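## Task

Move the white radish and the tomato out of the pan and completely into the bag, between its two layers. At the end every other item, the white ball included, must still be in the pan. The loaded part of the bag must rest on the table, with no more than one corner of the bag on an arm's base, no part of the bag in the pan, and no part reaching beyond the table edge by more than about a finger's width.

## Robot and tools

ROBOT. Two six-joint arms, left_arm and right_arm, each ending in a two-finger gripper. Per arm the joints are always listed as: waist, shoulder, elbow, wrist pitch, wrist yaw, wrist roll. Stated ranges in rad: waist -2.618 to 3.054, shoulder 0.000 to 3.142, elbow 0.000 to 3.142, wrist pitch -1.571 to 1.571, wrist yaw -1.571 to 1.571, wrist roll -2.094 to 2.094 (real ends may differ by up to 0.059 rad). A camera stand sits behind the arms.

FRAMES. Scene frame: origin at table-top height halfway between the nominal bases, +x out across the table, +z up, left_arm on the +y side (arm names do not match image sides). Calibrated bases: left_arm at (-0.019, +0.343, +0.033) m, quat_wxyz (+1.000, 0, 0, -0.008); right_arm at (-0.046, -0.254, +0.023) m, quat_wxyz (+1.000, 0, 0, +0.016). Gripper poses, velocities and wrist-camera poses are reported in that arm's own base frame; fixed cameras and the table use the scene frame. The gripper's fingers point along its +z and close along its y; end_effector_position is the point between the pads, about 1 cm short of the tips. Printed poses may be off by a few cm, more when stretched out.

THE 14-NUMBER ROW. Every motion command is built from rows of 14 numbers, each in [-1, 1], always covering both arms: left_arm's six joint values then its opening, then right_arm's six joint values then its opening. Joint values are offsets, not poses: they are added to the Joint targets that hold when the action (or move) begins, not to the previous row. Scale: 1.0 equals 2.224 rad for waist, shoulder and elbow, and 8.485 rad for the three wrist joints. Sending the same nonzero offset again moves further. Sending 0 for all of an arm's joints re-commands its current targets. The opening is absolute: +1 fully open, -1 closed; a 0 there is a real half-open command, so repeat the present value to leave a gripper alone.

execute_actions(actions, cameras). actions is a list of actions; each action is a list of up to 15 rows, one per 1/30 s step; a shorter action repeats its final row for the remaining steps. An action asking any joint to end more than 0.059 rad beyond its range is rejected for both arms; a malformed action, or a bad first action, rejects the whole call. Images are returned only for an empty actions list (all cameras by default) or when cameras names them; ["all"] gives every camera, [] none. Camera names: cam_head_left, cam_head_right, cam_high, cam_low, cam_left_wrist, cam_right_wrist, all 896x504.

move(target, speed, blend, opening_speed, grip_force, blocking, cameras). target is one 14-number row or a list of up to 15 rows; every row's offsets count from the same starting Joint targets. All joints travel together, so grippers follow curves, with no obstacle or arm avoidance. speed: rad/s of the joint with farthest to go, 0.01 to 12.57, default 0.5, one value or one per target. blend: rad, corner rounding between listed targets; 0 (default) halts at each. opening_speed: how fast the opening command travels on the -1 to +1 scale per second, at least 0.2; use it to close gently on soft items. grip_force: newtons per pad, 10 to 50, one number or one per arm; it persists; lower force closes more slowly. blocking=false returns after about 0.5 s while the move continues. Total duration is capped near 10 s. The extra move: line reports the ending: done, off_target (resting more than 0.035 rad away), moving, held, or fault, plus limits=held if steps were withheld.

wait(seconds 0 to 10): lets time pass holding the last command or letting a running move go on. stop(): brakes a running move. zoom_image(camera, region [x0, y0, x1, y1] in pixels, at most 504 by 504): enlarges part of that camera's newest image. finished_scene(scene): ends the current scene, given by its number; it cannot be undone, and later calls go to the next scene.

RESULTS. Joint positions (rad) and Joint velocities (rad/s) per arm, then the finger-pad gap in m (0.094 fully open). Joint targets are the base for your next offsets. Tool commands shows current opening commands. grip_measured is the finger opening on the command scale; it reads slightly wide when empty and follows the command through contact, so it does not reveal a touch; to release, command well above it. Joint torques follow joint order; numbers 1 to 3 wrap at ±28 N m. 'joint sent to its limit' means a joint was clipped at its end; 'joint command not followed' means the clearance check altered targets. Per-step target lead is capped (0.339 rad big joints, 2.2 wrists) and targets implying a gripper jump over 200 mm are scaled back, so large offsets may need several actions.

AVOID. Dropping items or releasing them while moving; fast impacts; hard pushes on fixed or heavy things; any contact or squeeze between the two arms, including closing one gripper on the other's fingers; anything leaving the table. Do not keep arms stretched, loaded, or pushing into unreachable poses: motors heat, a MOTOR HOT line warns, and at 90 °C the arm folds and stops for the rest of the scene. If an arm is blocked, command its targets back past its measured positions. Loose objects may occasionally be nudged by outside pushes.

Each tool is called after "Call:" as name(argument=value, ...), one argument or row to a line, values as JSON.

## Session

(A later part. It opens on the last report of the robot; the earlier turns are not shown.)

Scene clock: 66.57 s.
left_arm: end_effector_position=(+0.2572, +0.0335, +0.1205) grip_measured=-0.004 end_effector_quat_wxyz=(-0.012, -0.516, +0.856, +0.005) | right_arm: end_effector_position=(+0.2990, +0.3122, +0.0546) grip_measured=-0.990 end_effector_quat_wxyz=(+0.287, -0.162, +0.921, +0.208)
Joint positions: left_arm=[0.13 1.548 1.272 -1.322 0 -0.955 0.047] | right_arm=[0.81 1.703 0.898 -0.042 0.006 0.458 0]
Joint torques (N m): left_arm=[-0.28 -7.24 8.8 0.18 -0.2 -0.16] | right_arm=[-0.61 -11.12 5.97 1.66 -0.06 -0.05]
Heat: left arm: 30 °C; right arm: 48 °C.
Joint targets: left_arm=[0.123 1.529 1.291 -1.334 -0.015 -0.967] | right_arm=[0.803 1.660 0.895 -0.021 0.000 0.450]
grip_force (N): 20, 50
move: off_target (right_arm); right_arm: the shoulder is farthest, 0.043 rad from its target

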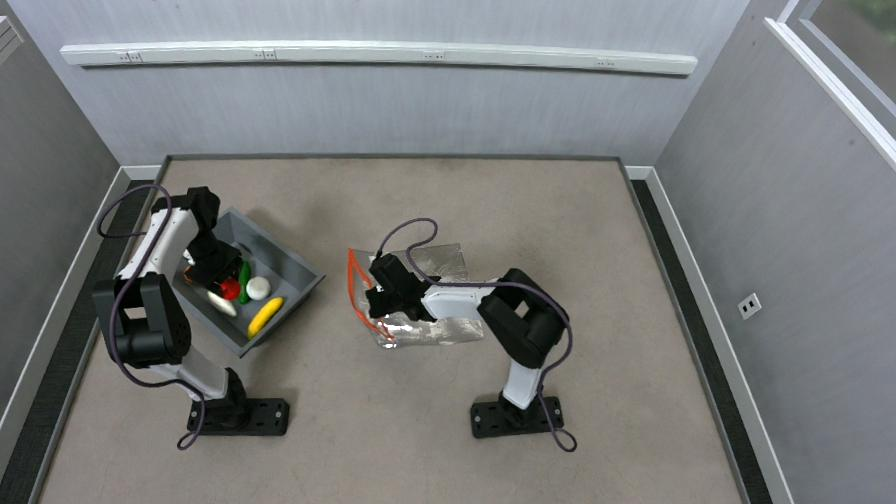

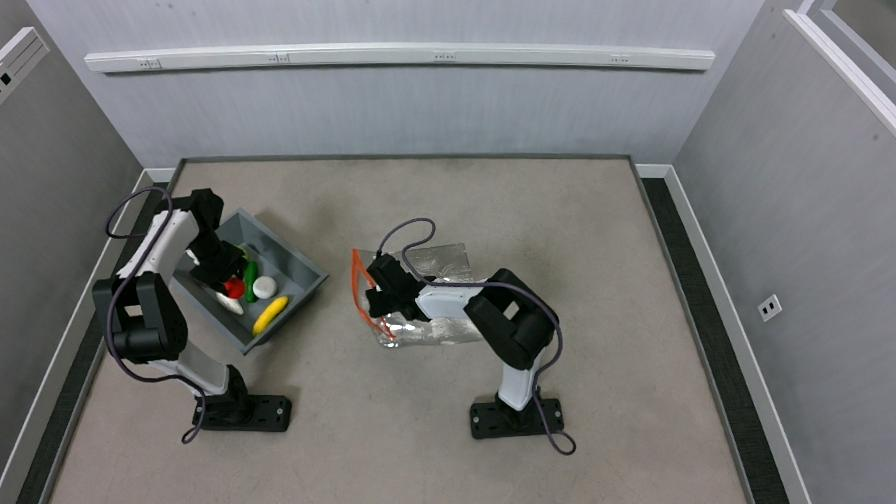

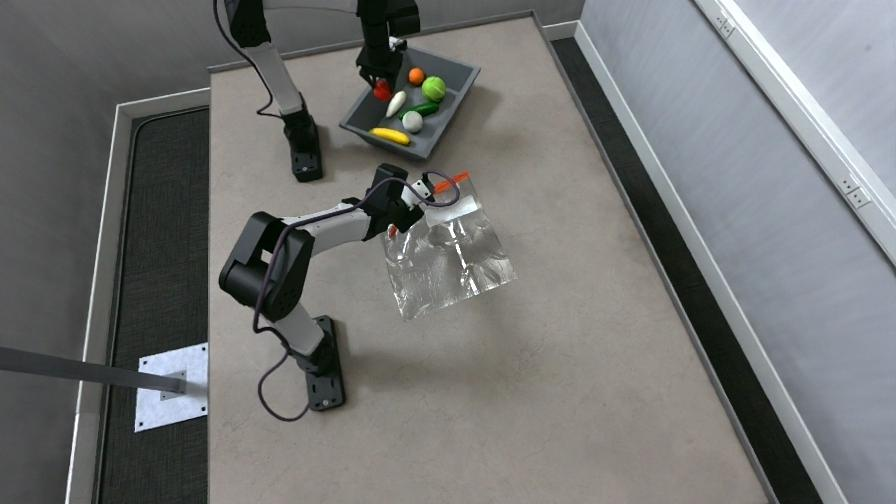

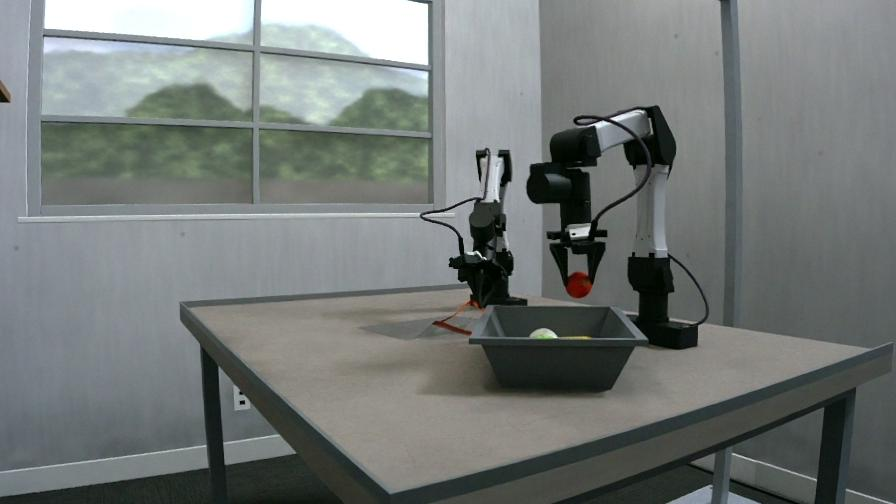

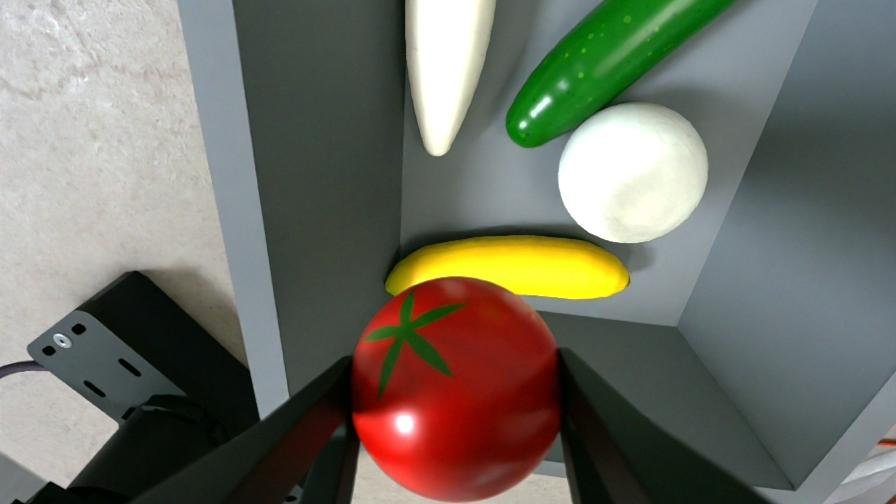

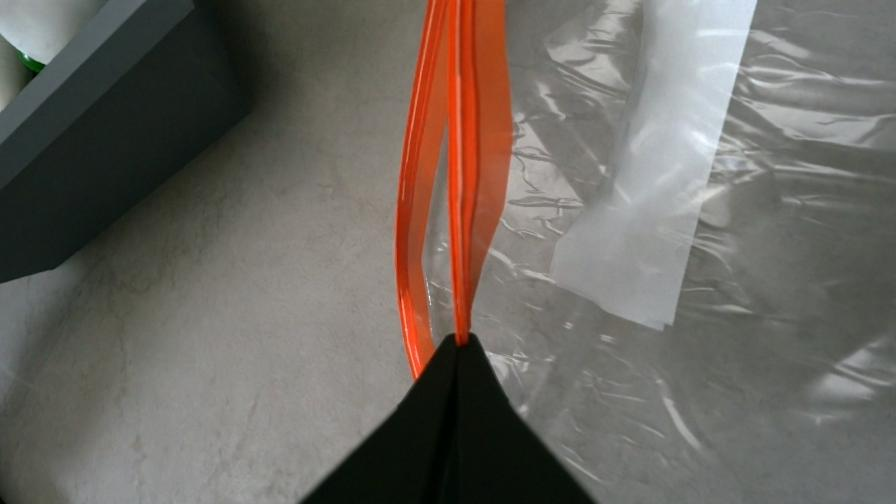

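Call:
move(
  target=[
    [-0.1452, -0.1929, -0.0859, 0.0511, 0, 0.056, -0.08, 0, -0.0135, 0, 0, 0, 0, -1],
    [-0.4182, -0.295, -0.4397, 0.1407, 0, 0.1126, -0.08, 0, -0.0135, 0, 0, 0, 0, -1],
    [-0.4182, 0.1129, -0.502, 0.2958, 0, 0.1126, -0.08, 0, -0.0135, 0, 0, 0, 0, -1],
  ],
  speed=[0.8, 1.0, 0.7],
  blend=0.1,
  cameras=["all"],
)

Call:
zoom_image(
  camera="cam_high",
  region=[300, 60, 540, 330],
)

Call:
zoom_image(
  camera="cam_head_left",
  region=[240, 220, 480, 400],
)

Call:
zoom_image(
  camera="cam_low",
  region=[400, 230, 600, 370],
)

Scene clock: 80.93 s.
left_arm: end_effector_position=(+0.2476, -0.2536, +0.0254) grip_measured=-0.004 end_effector_quat_wxyz=(+0.500, +0.316, +0.777, -0.216) | right_arm: end_effector_position=(+0.3003, +0.3136, +0.0682) grip_measured=-0.990 end_effector_quat_wxyz=(+0.300, -0.161, +0.915, +0.217)
Joint positions: left_arm=[-0.8 1.769 0.182 1.168 -0.005 -0.025 0.047] | right_arm=[0.81 1.67 0.898 -0.041 0.006 0.458 0]
Joint torques (N m): left_arm=[-0.28 -4.07 2.85 2.45 -0.09 0.06] | right_arm=[-0.61 -10.76 6.11 1.68 -0.06 -0.07]
Heat: left arm: 31 °C; right arm: 47 °C.
Joint targets: left_arm=[-0.807 1.781 0.175 1.176 -0.015 -0.012] | right_arm=[0.803 1.630 0.895 -0.020 0.000 0.450]
grip_force (N): 20, 50
move: off_target (right_arm); right_arm: the shoulder is farthest, 0.040 rad from its target

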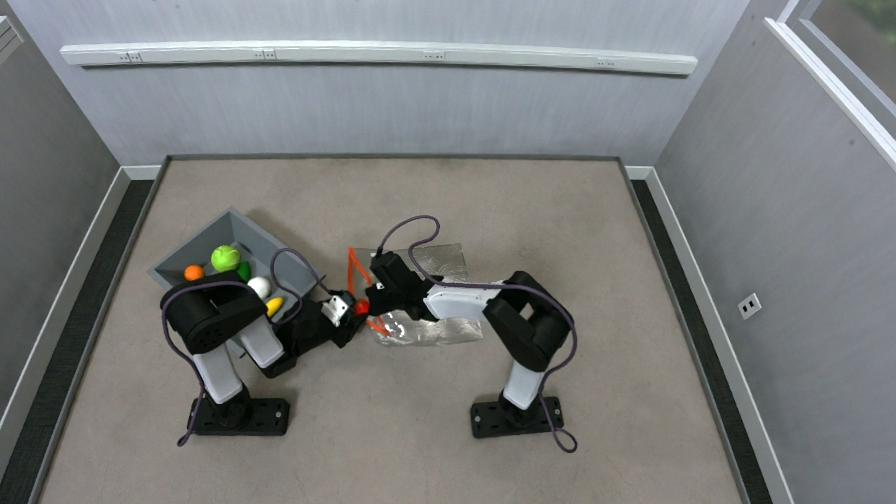

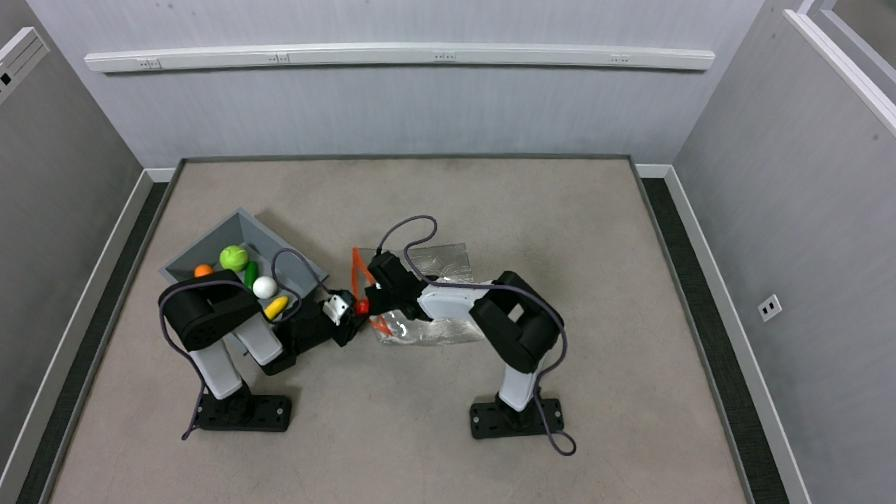

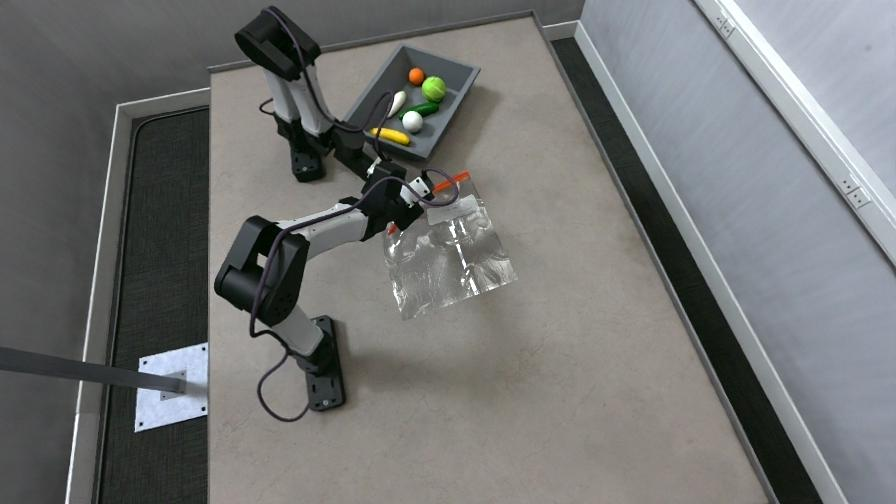

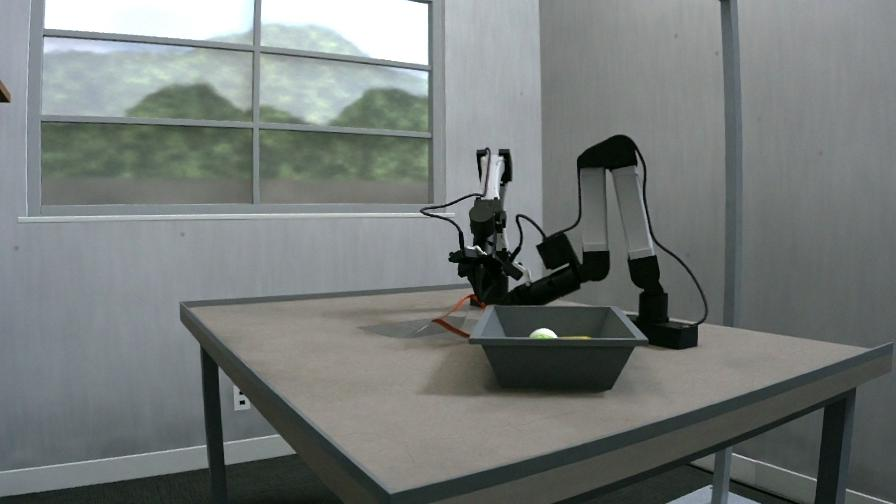

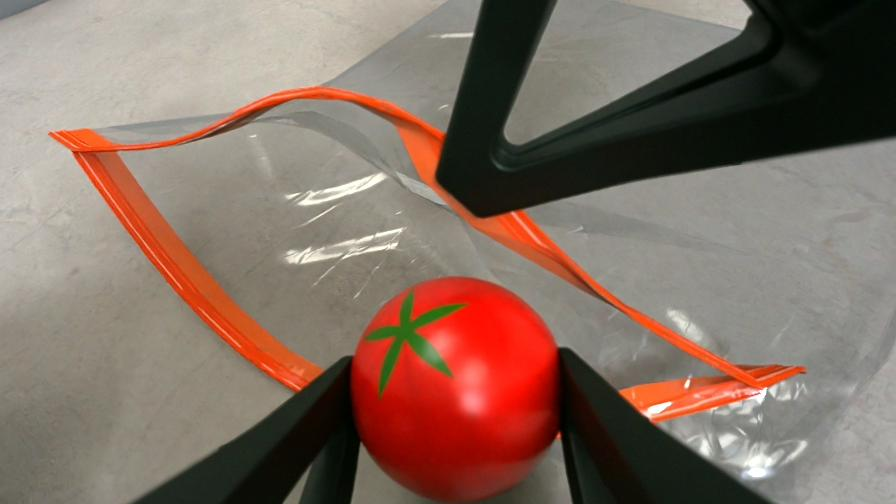

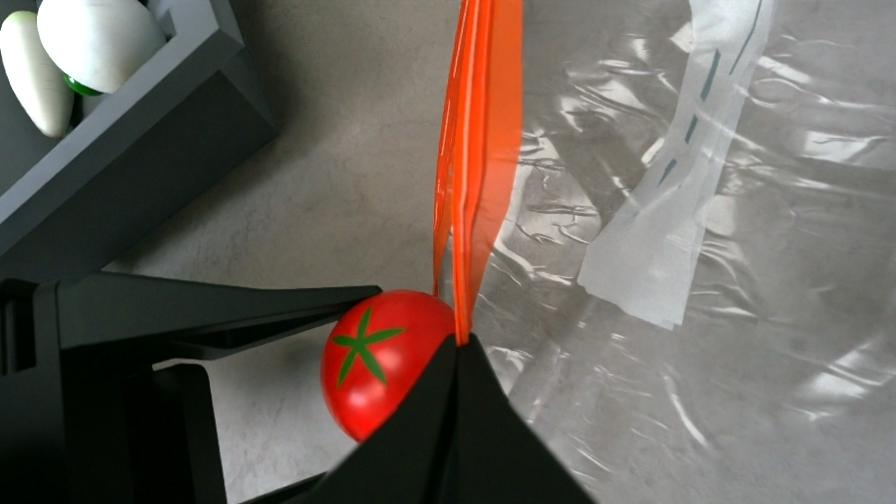

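Scaled by 1.867 from the camera's 896x504 image, which has a finer 1280x720 frame.

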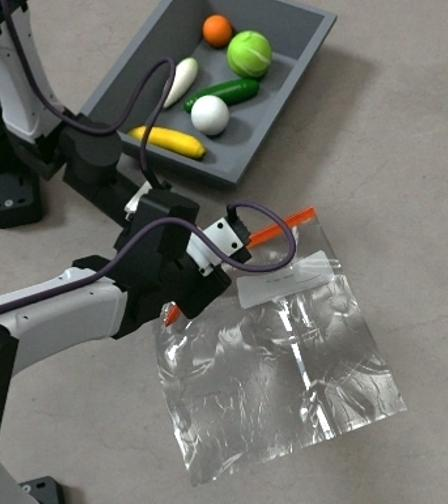

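Scaled by 2.100 from the camera's 896x504 image, which has a finer 1280x720 frame.

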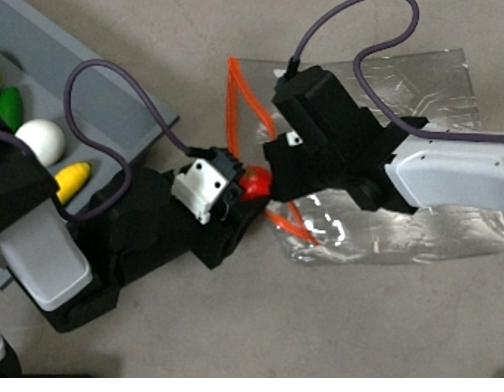

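Scaled by 2.520 from the camera's 896x504 image, which has a finer 1280x720 frame.

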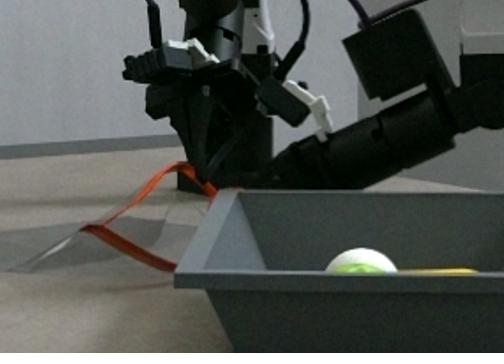

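Call:
move(
  target=[
    [0.0335, 0.0484, 0.029, 0.0086, 0, 0, -0.08, 0, -0.0157, 0, 0, 0, 0, -1],
    [0.0292, 0.1492, 0.134, 0.0158, 0, 0, -0.08, 0, -0.0157, 0, 0, 0, 0, -1],
  ],
  speed=0.35,
  blend=0.03,
  cameras=["all"],
)

Call:
zoom_image(
  camera="cam_head_left",
  region=[240, 220, 480, 400],
)

Call:
zoom_image(
  camera="cam_low",
  region=[400, 230, 600, 370],
)

Scene clock: 88.63 s.
left_arm: end_effector_position=(+0.3172, -0.2877, +0.0087) grip_measured=-0.004 end_effector_quat_wxyz=(+0.534, +0.285, +0.767, -0.211) | right_arm: end_effector_position=(+0.3041, +0.3121, +0.0841) grip_measured=-0.990 end_effector_quat_wxyz=(+0.316, -0.156, +0.908, +0.225)
Joint positions: left_arm=[-0.739 2.097 0.455 1.294 -0.006 -0.023 0.047] | right_arm=[0.802 1.632 0.898 -0.039 0.01 0.457 0]
Joint torques (N m): left_arm=[0.02 -6.31 4.93 2.59 -0.08 0.06] | right_arm=[0.13 -10.33 6.24 1.71 -0.1 -0.06]
Heat: left arm: 31 °C; right arm: 47 °C.
Joint targets: left_arm=[-0.742 2.112 0.473 1.310 -0.015 -0.012] | right_arm=[0.803 1.595 0.895 -0.021 0.000 0.450]
grip_force (N): 20, 50
move: off_target (right_arm); right_arm: the shoulder is farthest, 0.037 rad from its target

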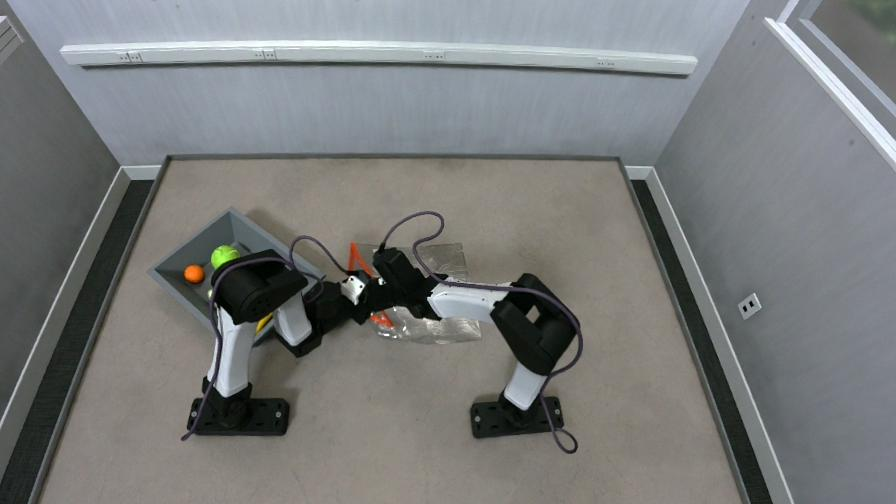

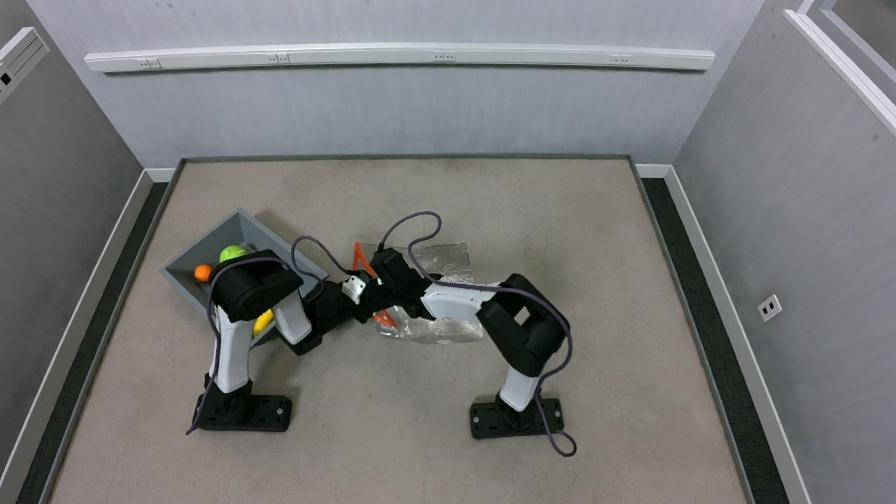

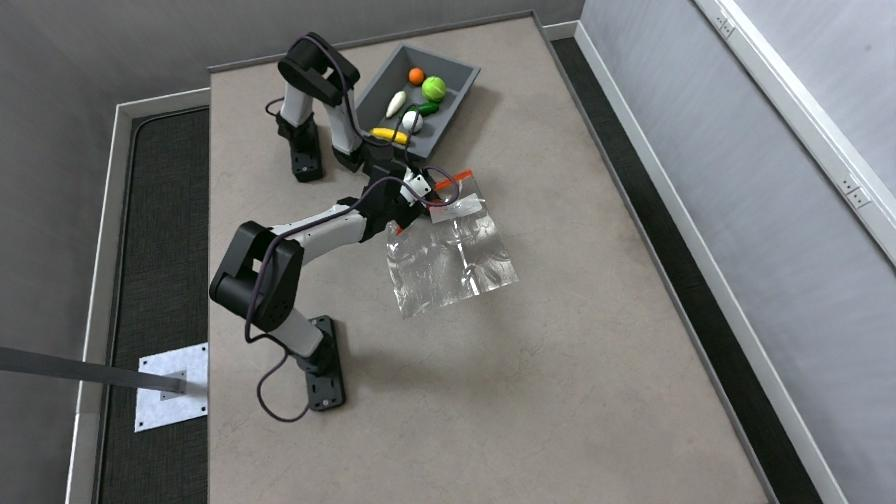

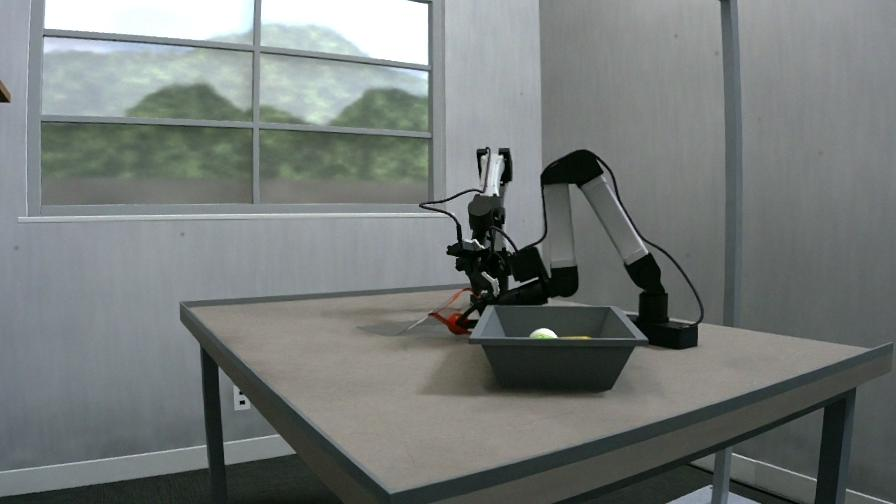

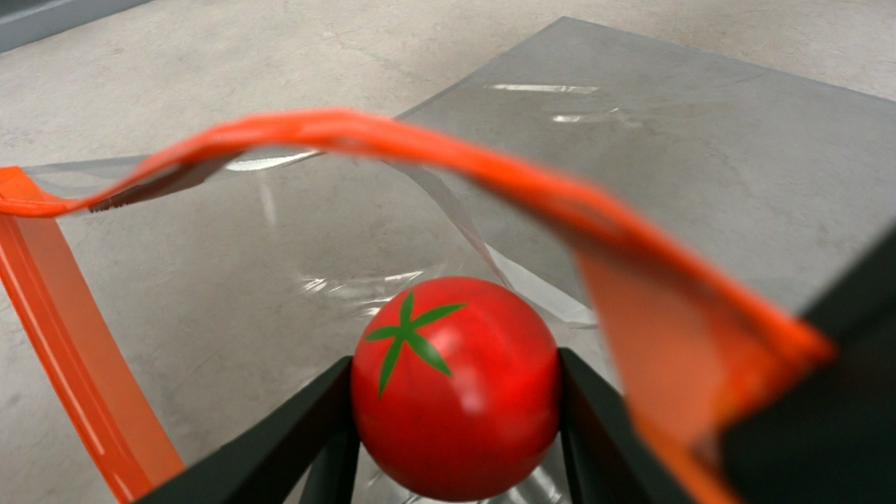

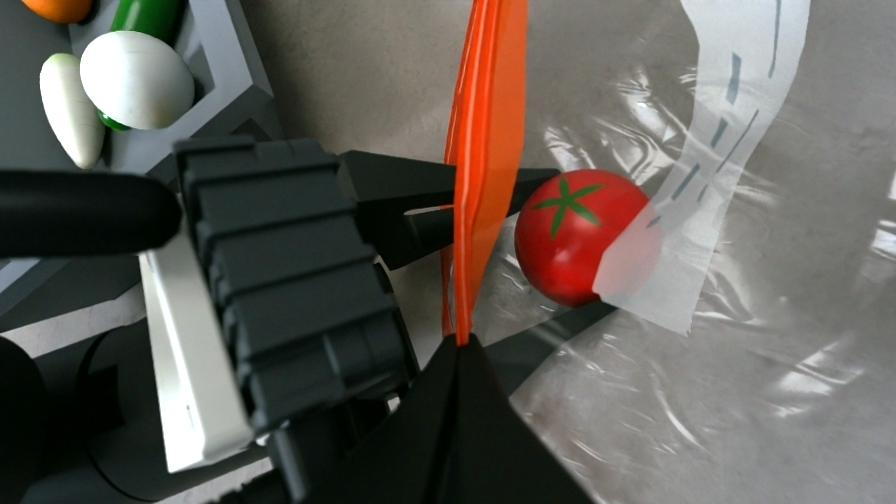

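Scaled by 2.100 from the camera's 896x504 image, which has a finer 1280x720 frame.

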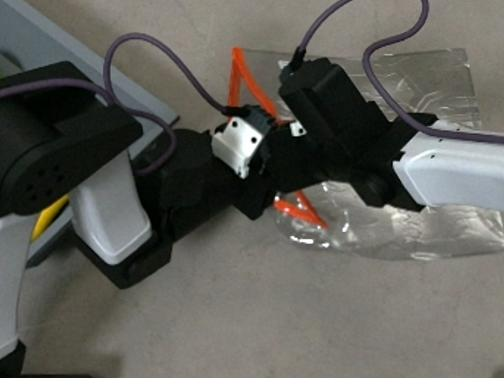

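Scaled by 2.520 from the camera's 896x504 image, which has a finer 1280x720 frame.

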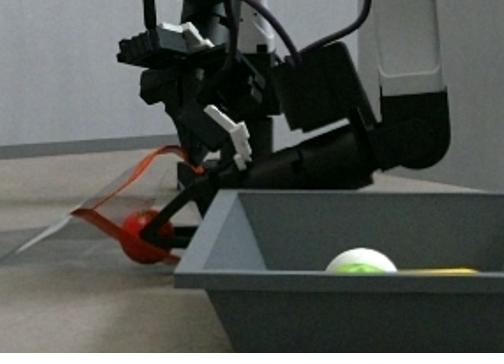

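Call:
move(
  target=[
    [0, 0.0054, 0, 0, 0, 0, -0.08, 0, 0, 0, 0, 0, 0, -1],
    [0, 0.0054, 0, 0, 0, 0, 0.35, 0, 0, 0, 0, 0, 0, -1],
    [0.0043, -0.1008, -0.105, -0.0072, 0, 0, 0.35, 0, 0, 0, 0, 0, 0, -1],
    [-0.0292, -0.5571, -0.0719, -0.1709, 0, 0, 0.35, 0, 0, 0, 0, 0, 0, -1],
  ],
  speed=[0.3, 0.3, 0.5, 1.0],
  blend=[0, 0, 0.05, 0],
  opening_speed=0.6,
  cameras=["all"],
)

Call:
zoom_image(
  camera="cam_head_left",
  region=[240, 220, 480, 400],
)

Call:
zoom_image(
  camera="cam_low",
  region=[400, 230, 600, 370],
)

Call:
zoom_image(
  camera="cam_high",
  region=[300, 60, 540, 330],
)

Scene clock: 93.97 s.
left_arm: end_effector_position=(+0.1935, -0.1976, +0.0686) grip_measured=+0.348 end_effector_quat_wxyz=(+0.382, +0.343, +0.842, -0.164) | right_arm: end_effector_position=(+0.3040, +0.3122, +0.0841) grip_measured=-0.990 end_effector_quat_wxyz=(+0.316, -0.156, +0.908, +0.225)
Joint positions: left_arm=[-0.8 0.88 0.291 -0.123 -0.006 -0.023 0.063] | right_arm=[0.802 1.632 0.898 -0.039 0.009 0.457 0]
Joint torques (N m): left_arm=[-0.34 -1.77 10.3 1.89 -0.09 0.06] | right_arm=[0.12 -10.32 6.27 1.71 -0.09 -0.06]
Heat: left arm: 32 °C; right arm: 47 °C.
Joint targets: left_arm=[-0.807 0.873 0.313 -0.140 -0.015 -0.012] | right_arm=[0.803 1.595 0.895 -0.021 0.000 0.450]
grip_force (N): 20, 50
move: off_target (right_arm); right_arm: the shoulder is farthest, 0.037 rad from its target

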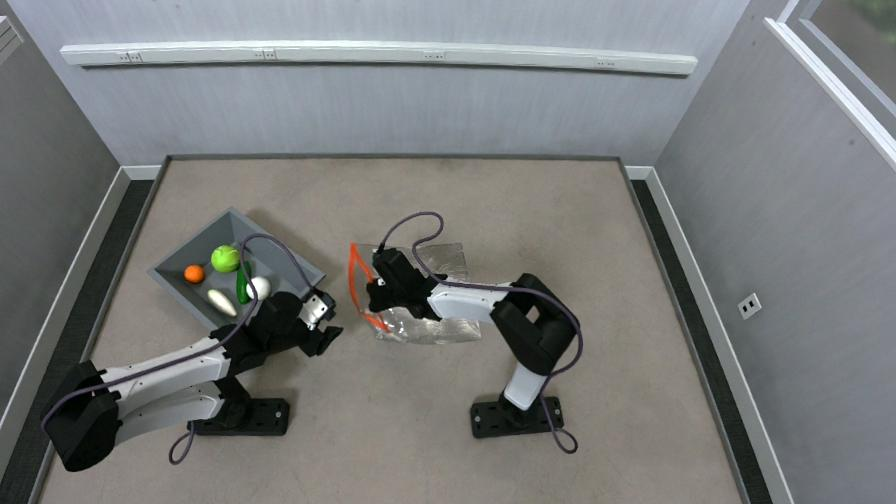

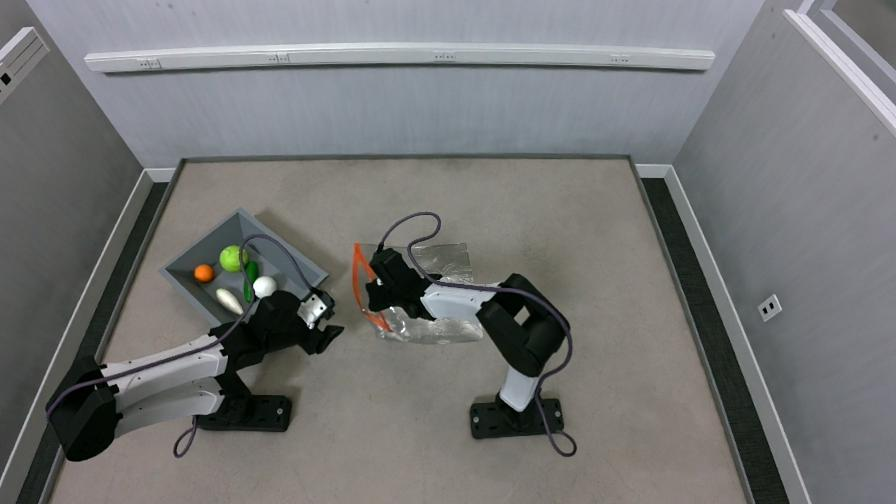

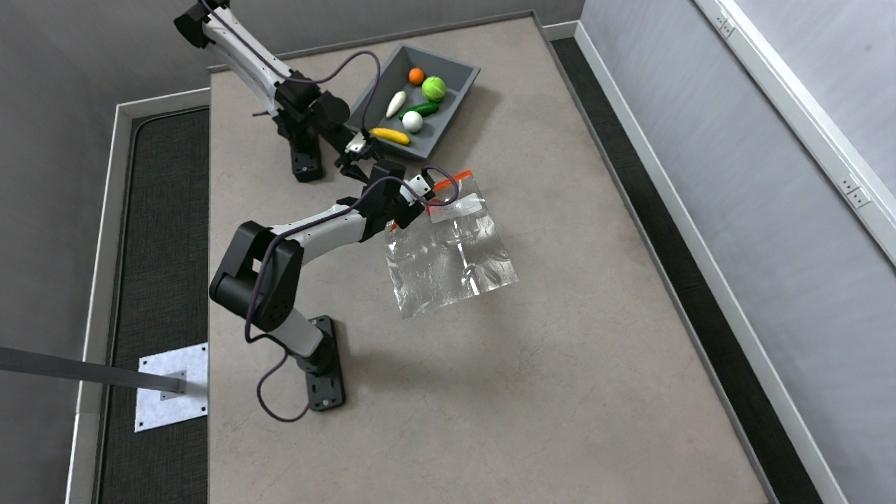

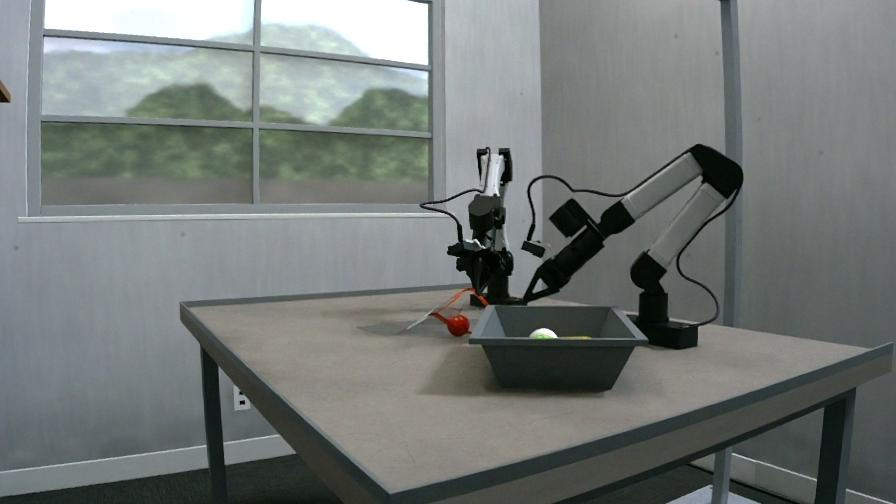

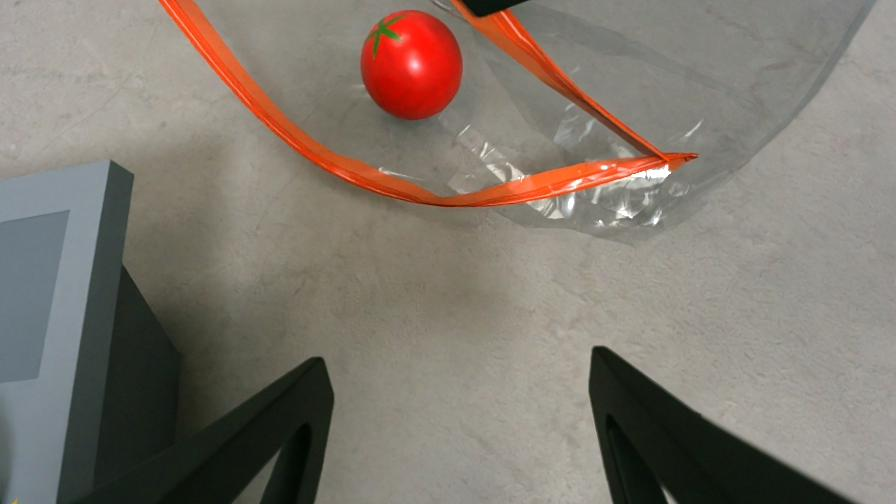

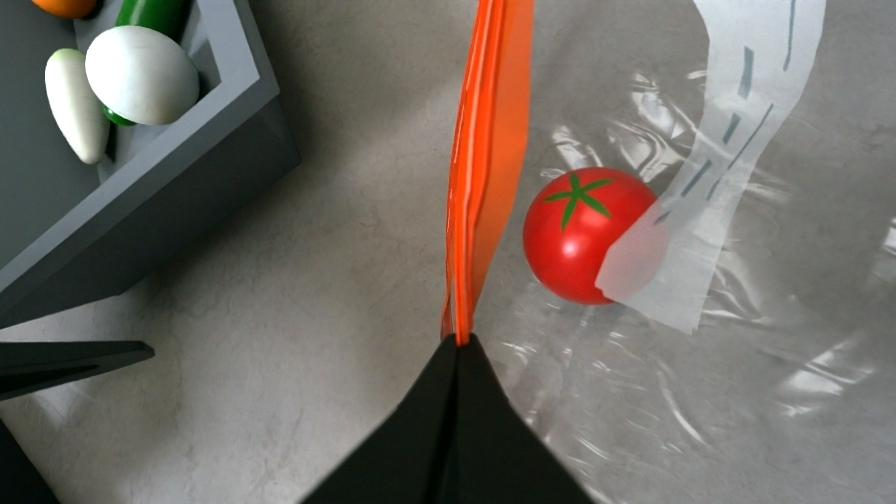

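Scaled by 2.100 from the camera's 896x504 image, which has a finer 1280x720 frame.

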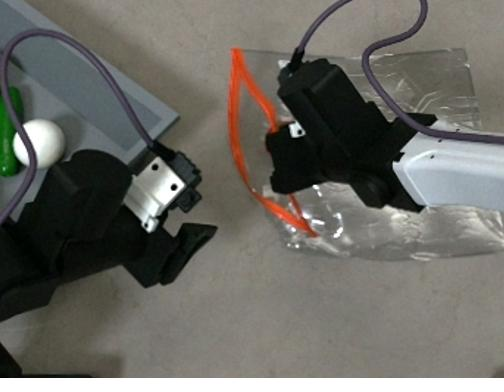

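Scaled by 2.520 from the camera's 896x504 image, which has a finer 1280x720 frame.

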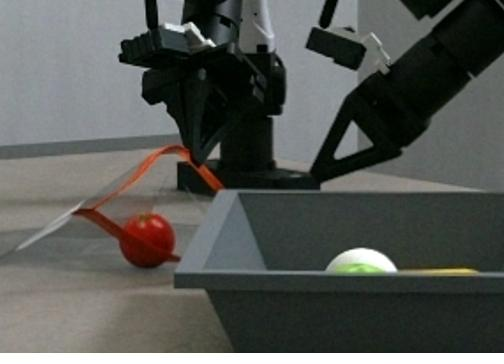

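Scaled by 1.867 from the camera's 896x504 image, which has a finer 1280x720 frame.

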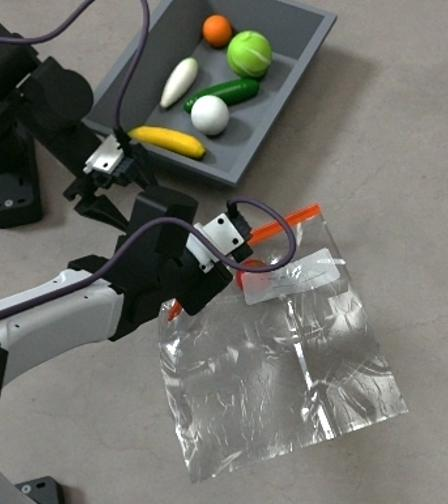

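Call:
move(
  target=[
    [0.2729, 0.1021, 0.3539, -0.0896, 0, -0.0566, 0.35, 0, 0, 0, 0, 0, 0, -1],
    [0.4825, 0.3329, 0.4901, -0.1438, 0, -0.1137, 0.35, 0, 0, 0, 0, 0, 0, -1],
  ],
  speed=1.2,
  blend=0.15,
  cameras=["cam_left_wrist", "cam_right_wrist", "cam_head_left"],
)

Scene clock: 97.07 s.
left_arm: end_effector_position=(+0.2711, +0.0752, +0.1330) grip_measured=+0.348 end_effector_quat_wxyz=(+0.000, -0.577, +0.817, +0.004) | right_arm: end_effector_position=(+0.3040, +0.3122, +0.0841) grip_measured=-0.990 end_effector_quat_wxyz=(+0.316, -0.156, +0.908, +0.225)
Joint positions: left_arm=[0.265 1.608 1.382 -1.348 -0.009 -0.964 0.063] | right_arm=[0.802 1.632 0.898 -0.039 0.009 0.457 0]
Joint torques (N m): left_arm=[0.28 -5.96 8.98 0.27 -0.11 -0.15] | right_arm=[0.13 -10.32 6.27 1.7 -0.1 -0.06]
Heat: left arm: 31 °C; right arm: 46 °C.
Joint targets: left_arm=[0.267 1.614 1.403 -1.360 -0.015 -0.977] | right_arm=[0.803 1.595 0.895 -0.021 0.000 0.450]
grip_force (N): 20, 50
move: off_target (right_arm); right_arm: the shoulder is farthest, 0.037 rad from its target
Images, in order (width x height): cam_head_left 896x504, cam_left_wrist 896x504, cam_right_wrist 896x504.

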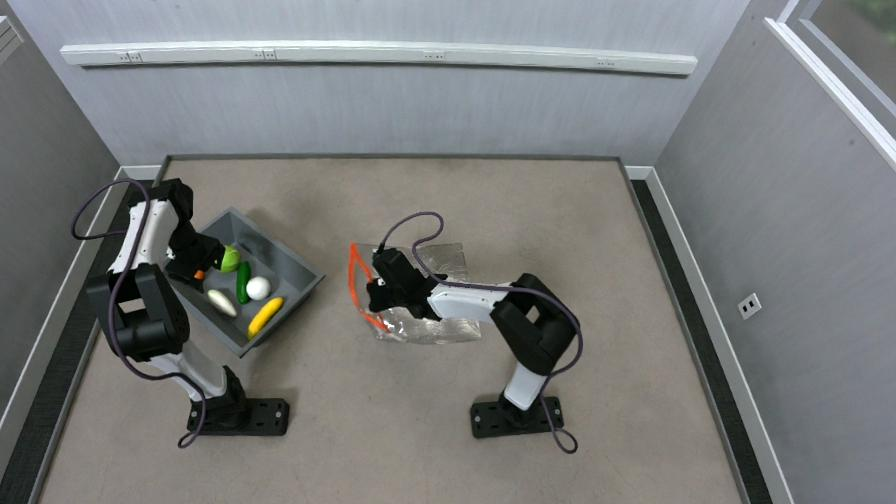

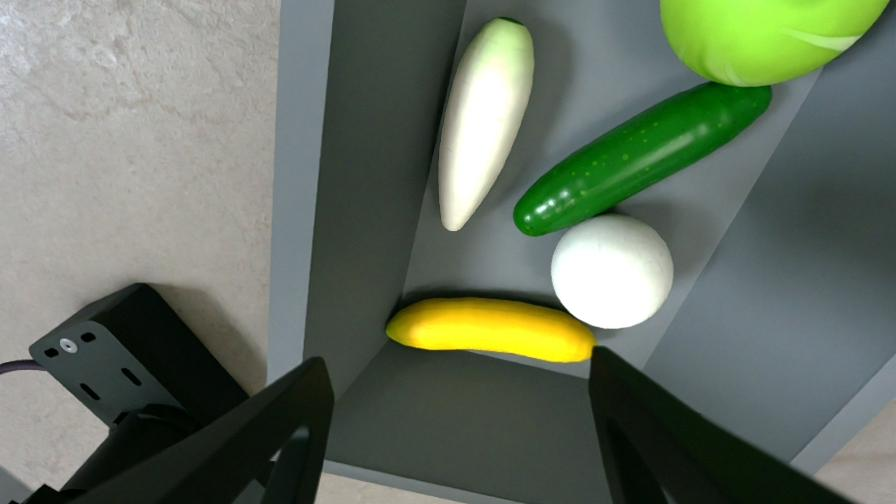

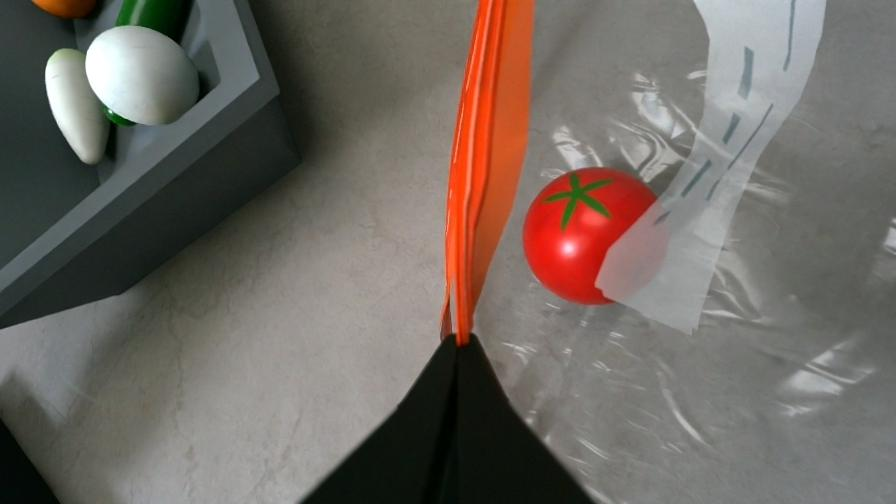

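Call:
move(
  target=[-0.1853, -0.1472, -0.3147, 0.0847, -0.0713, -0.0045, 0.2, 0, 0, 0, 0, 0, 0, -1],
  speed=0.9,
  cameras=["cam_left_wrist", "cam_right_wrist"],
)

Scene clock: 102.90 s.
left_arm: end_effector_position=(+0.2689, +0.0623, +0.0765) grip_measured=+0.202 end_effector_quat_wxyz=(+0.291, -0.439, +0.835, +0.162) | right_arm: end_effector_position=(+0.3040, +0.3122, +0.0841) grip_measured=-0.990 end_effector_quat_wxyz=(+0.316, -0.156, +0.908, +0.225)
Joint positions: left_arm=[-0.139 1.302 0.713 -0.65 -0.605 -1.002 0.056] | right_arm=[0.802 1.632 0.898 -0.039 0.009 0.457 0]
Joint torques (N m): left_arm=[-0.32 -5.14 6.23 1.19 -0.49 -0.16] | right_arm=[0.13 -10.33 6.27 1.7 -0.09 -0.07]
Heat: left arm: 31 °C; right arm: 46 °C.
Joint targets: left_arm=[-0.146 1.286 0.703 -0.641 -0.620 -1.015] | right_arm=[0.803 1.595 0.895 -0.021 0.000 0.450]
grip_force (N): 20, 50
move: off_target (right_arm); right_arm: the shoulder is farthest, 0.037 rad from its target
Images, in order (width x height): cam_left_wrist 896x504, cam_right_wrist 896x504.

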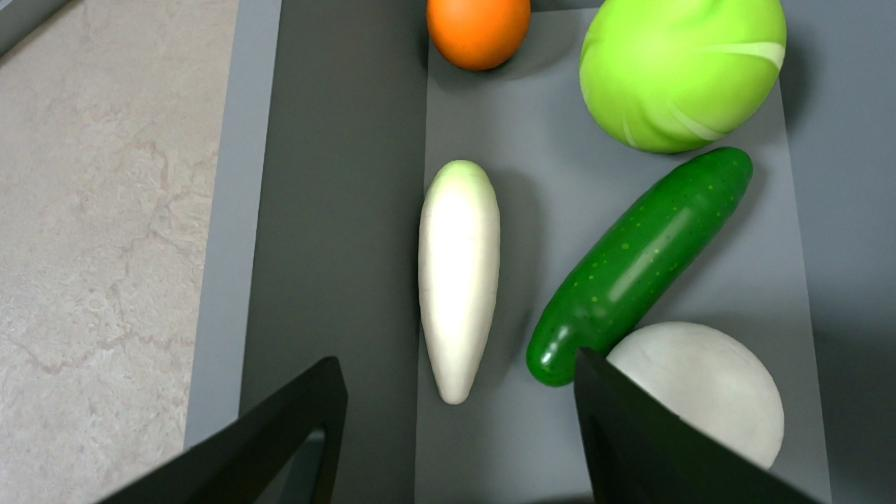

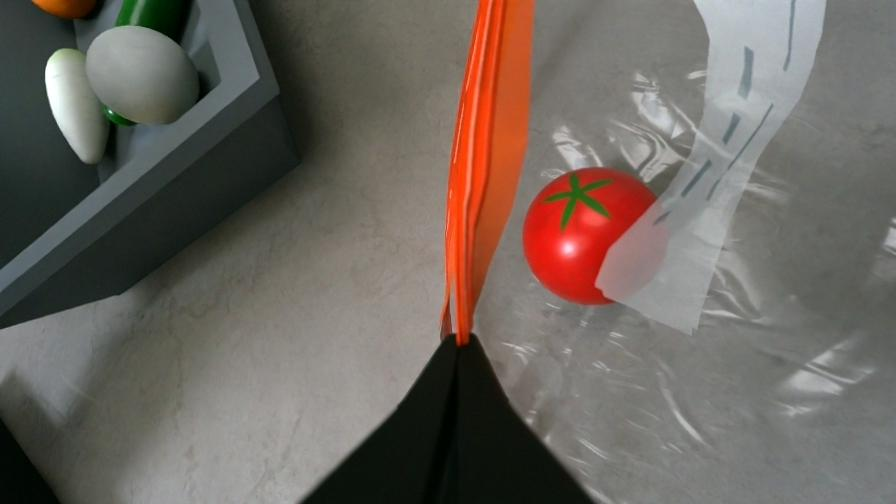

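Call:
move(
  target=[
    [0.0549, 0.1344, -0.0809, 0.0655, 0.0038, 0.0144, -0.12, 0, 0, 0, 0, 0, 0, -1],
    [0.0549, 0.1344, -0.0809, 0.0655, 0.0038, 0.0144, -0.4, 0, 0, 0, 0, 0, 0, -1],
  ],
  speed=0.4,
  opening_speed=0.7,
  cameras=["cam_left_wrist"],
)

Scene clock: 107.47 s.
left_arm: end_effector_position=(+0.2907, +0.0903, -0.0006) grip_measured=-0.347 end_effector_quat_wxyz=(+0.315, -0.453, +0.817, +0.167) | right_arm: end_effector_position=(+0.3040, +0.3122, +0.0841) grip_measured=-0.990 end_effector_quat_wxyz=(+0.316, -0.156, +0.908, +0.225)
Joint positions: left_arm=[-0.03 1.574 0.532 -0.093 -0.605 -0.905 0.031] | right_arm=[0.802 1.632 0.898 -0.039 0.009 0.457 0]
Joint torques (N m): left_arm=[0.68 -4.22 4.92 1.37 -0.18 0.05] | right_arm=[0.13 -10.32 6.28 1.71 -0.09 -0.06]
Heat: left arm: 31 °C; right arm: 46 °C.
Joint targets: left_arm=[-0.024 1.585 0.523 -0.086 -0.588 -0.893] | right_arm=[0.803 1.595 0.895 -0.021 0.000 0.450]
grip_force (N): 20, 50
move: off_target (right_arm); right_arm: the shoulder is farthest, 0.037 rad from its target
Images, in order (width x height): cam_left_wrist 896x504.

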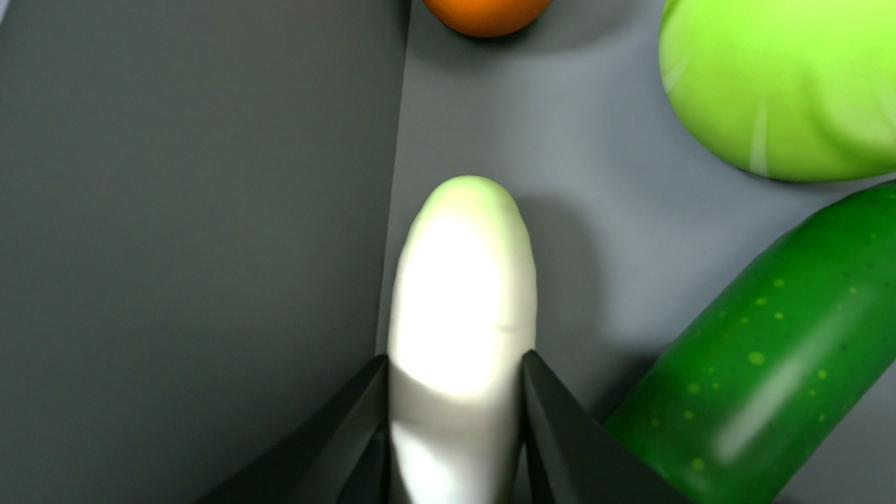

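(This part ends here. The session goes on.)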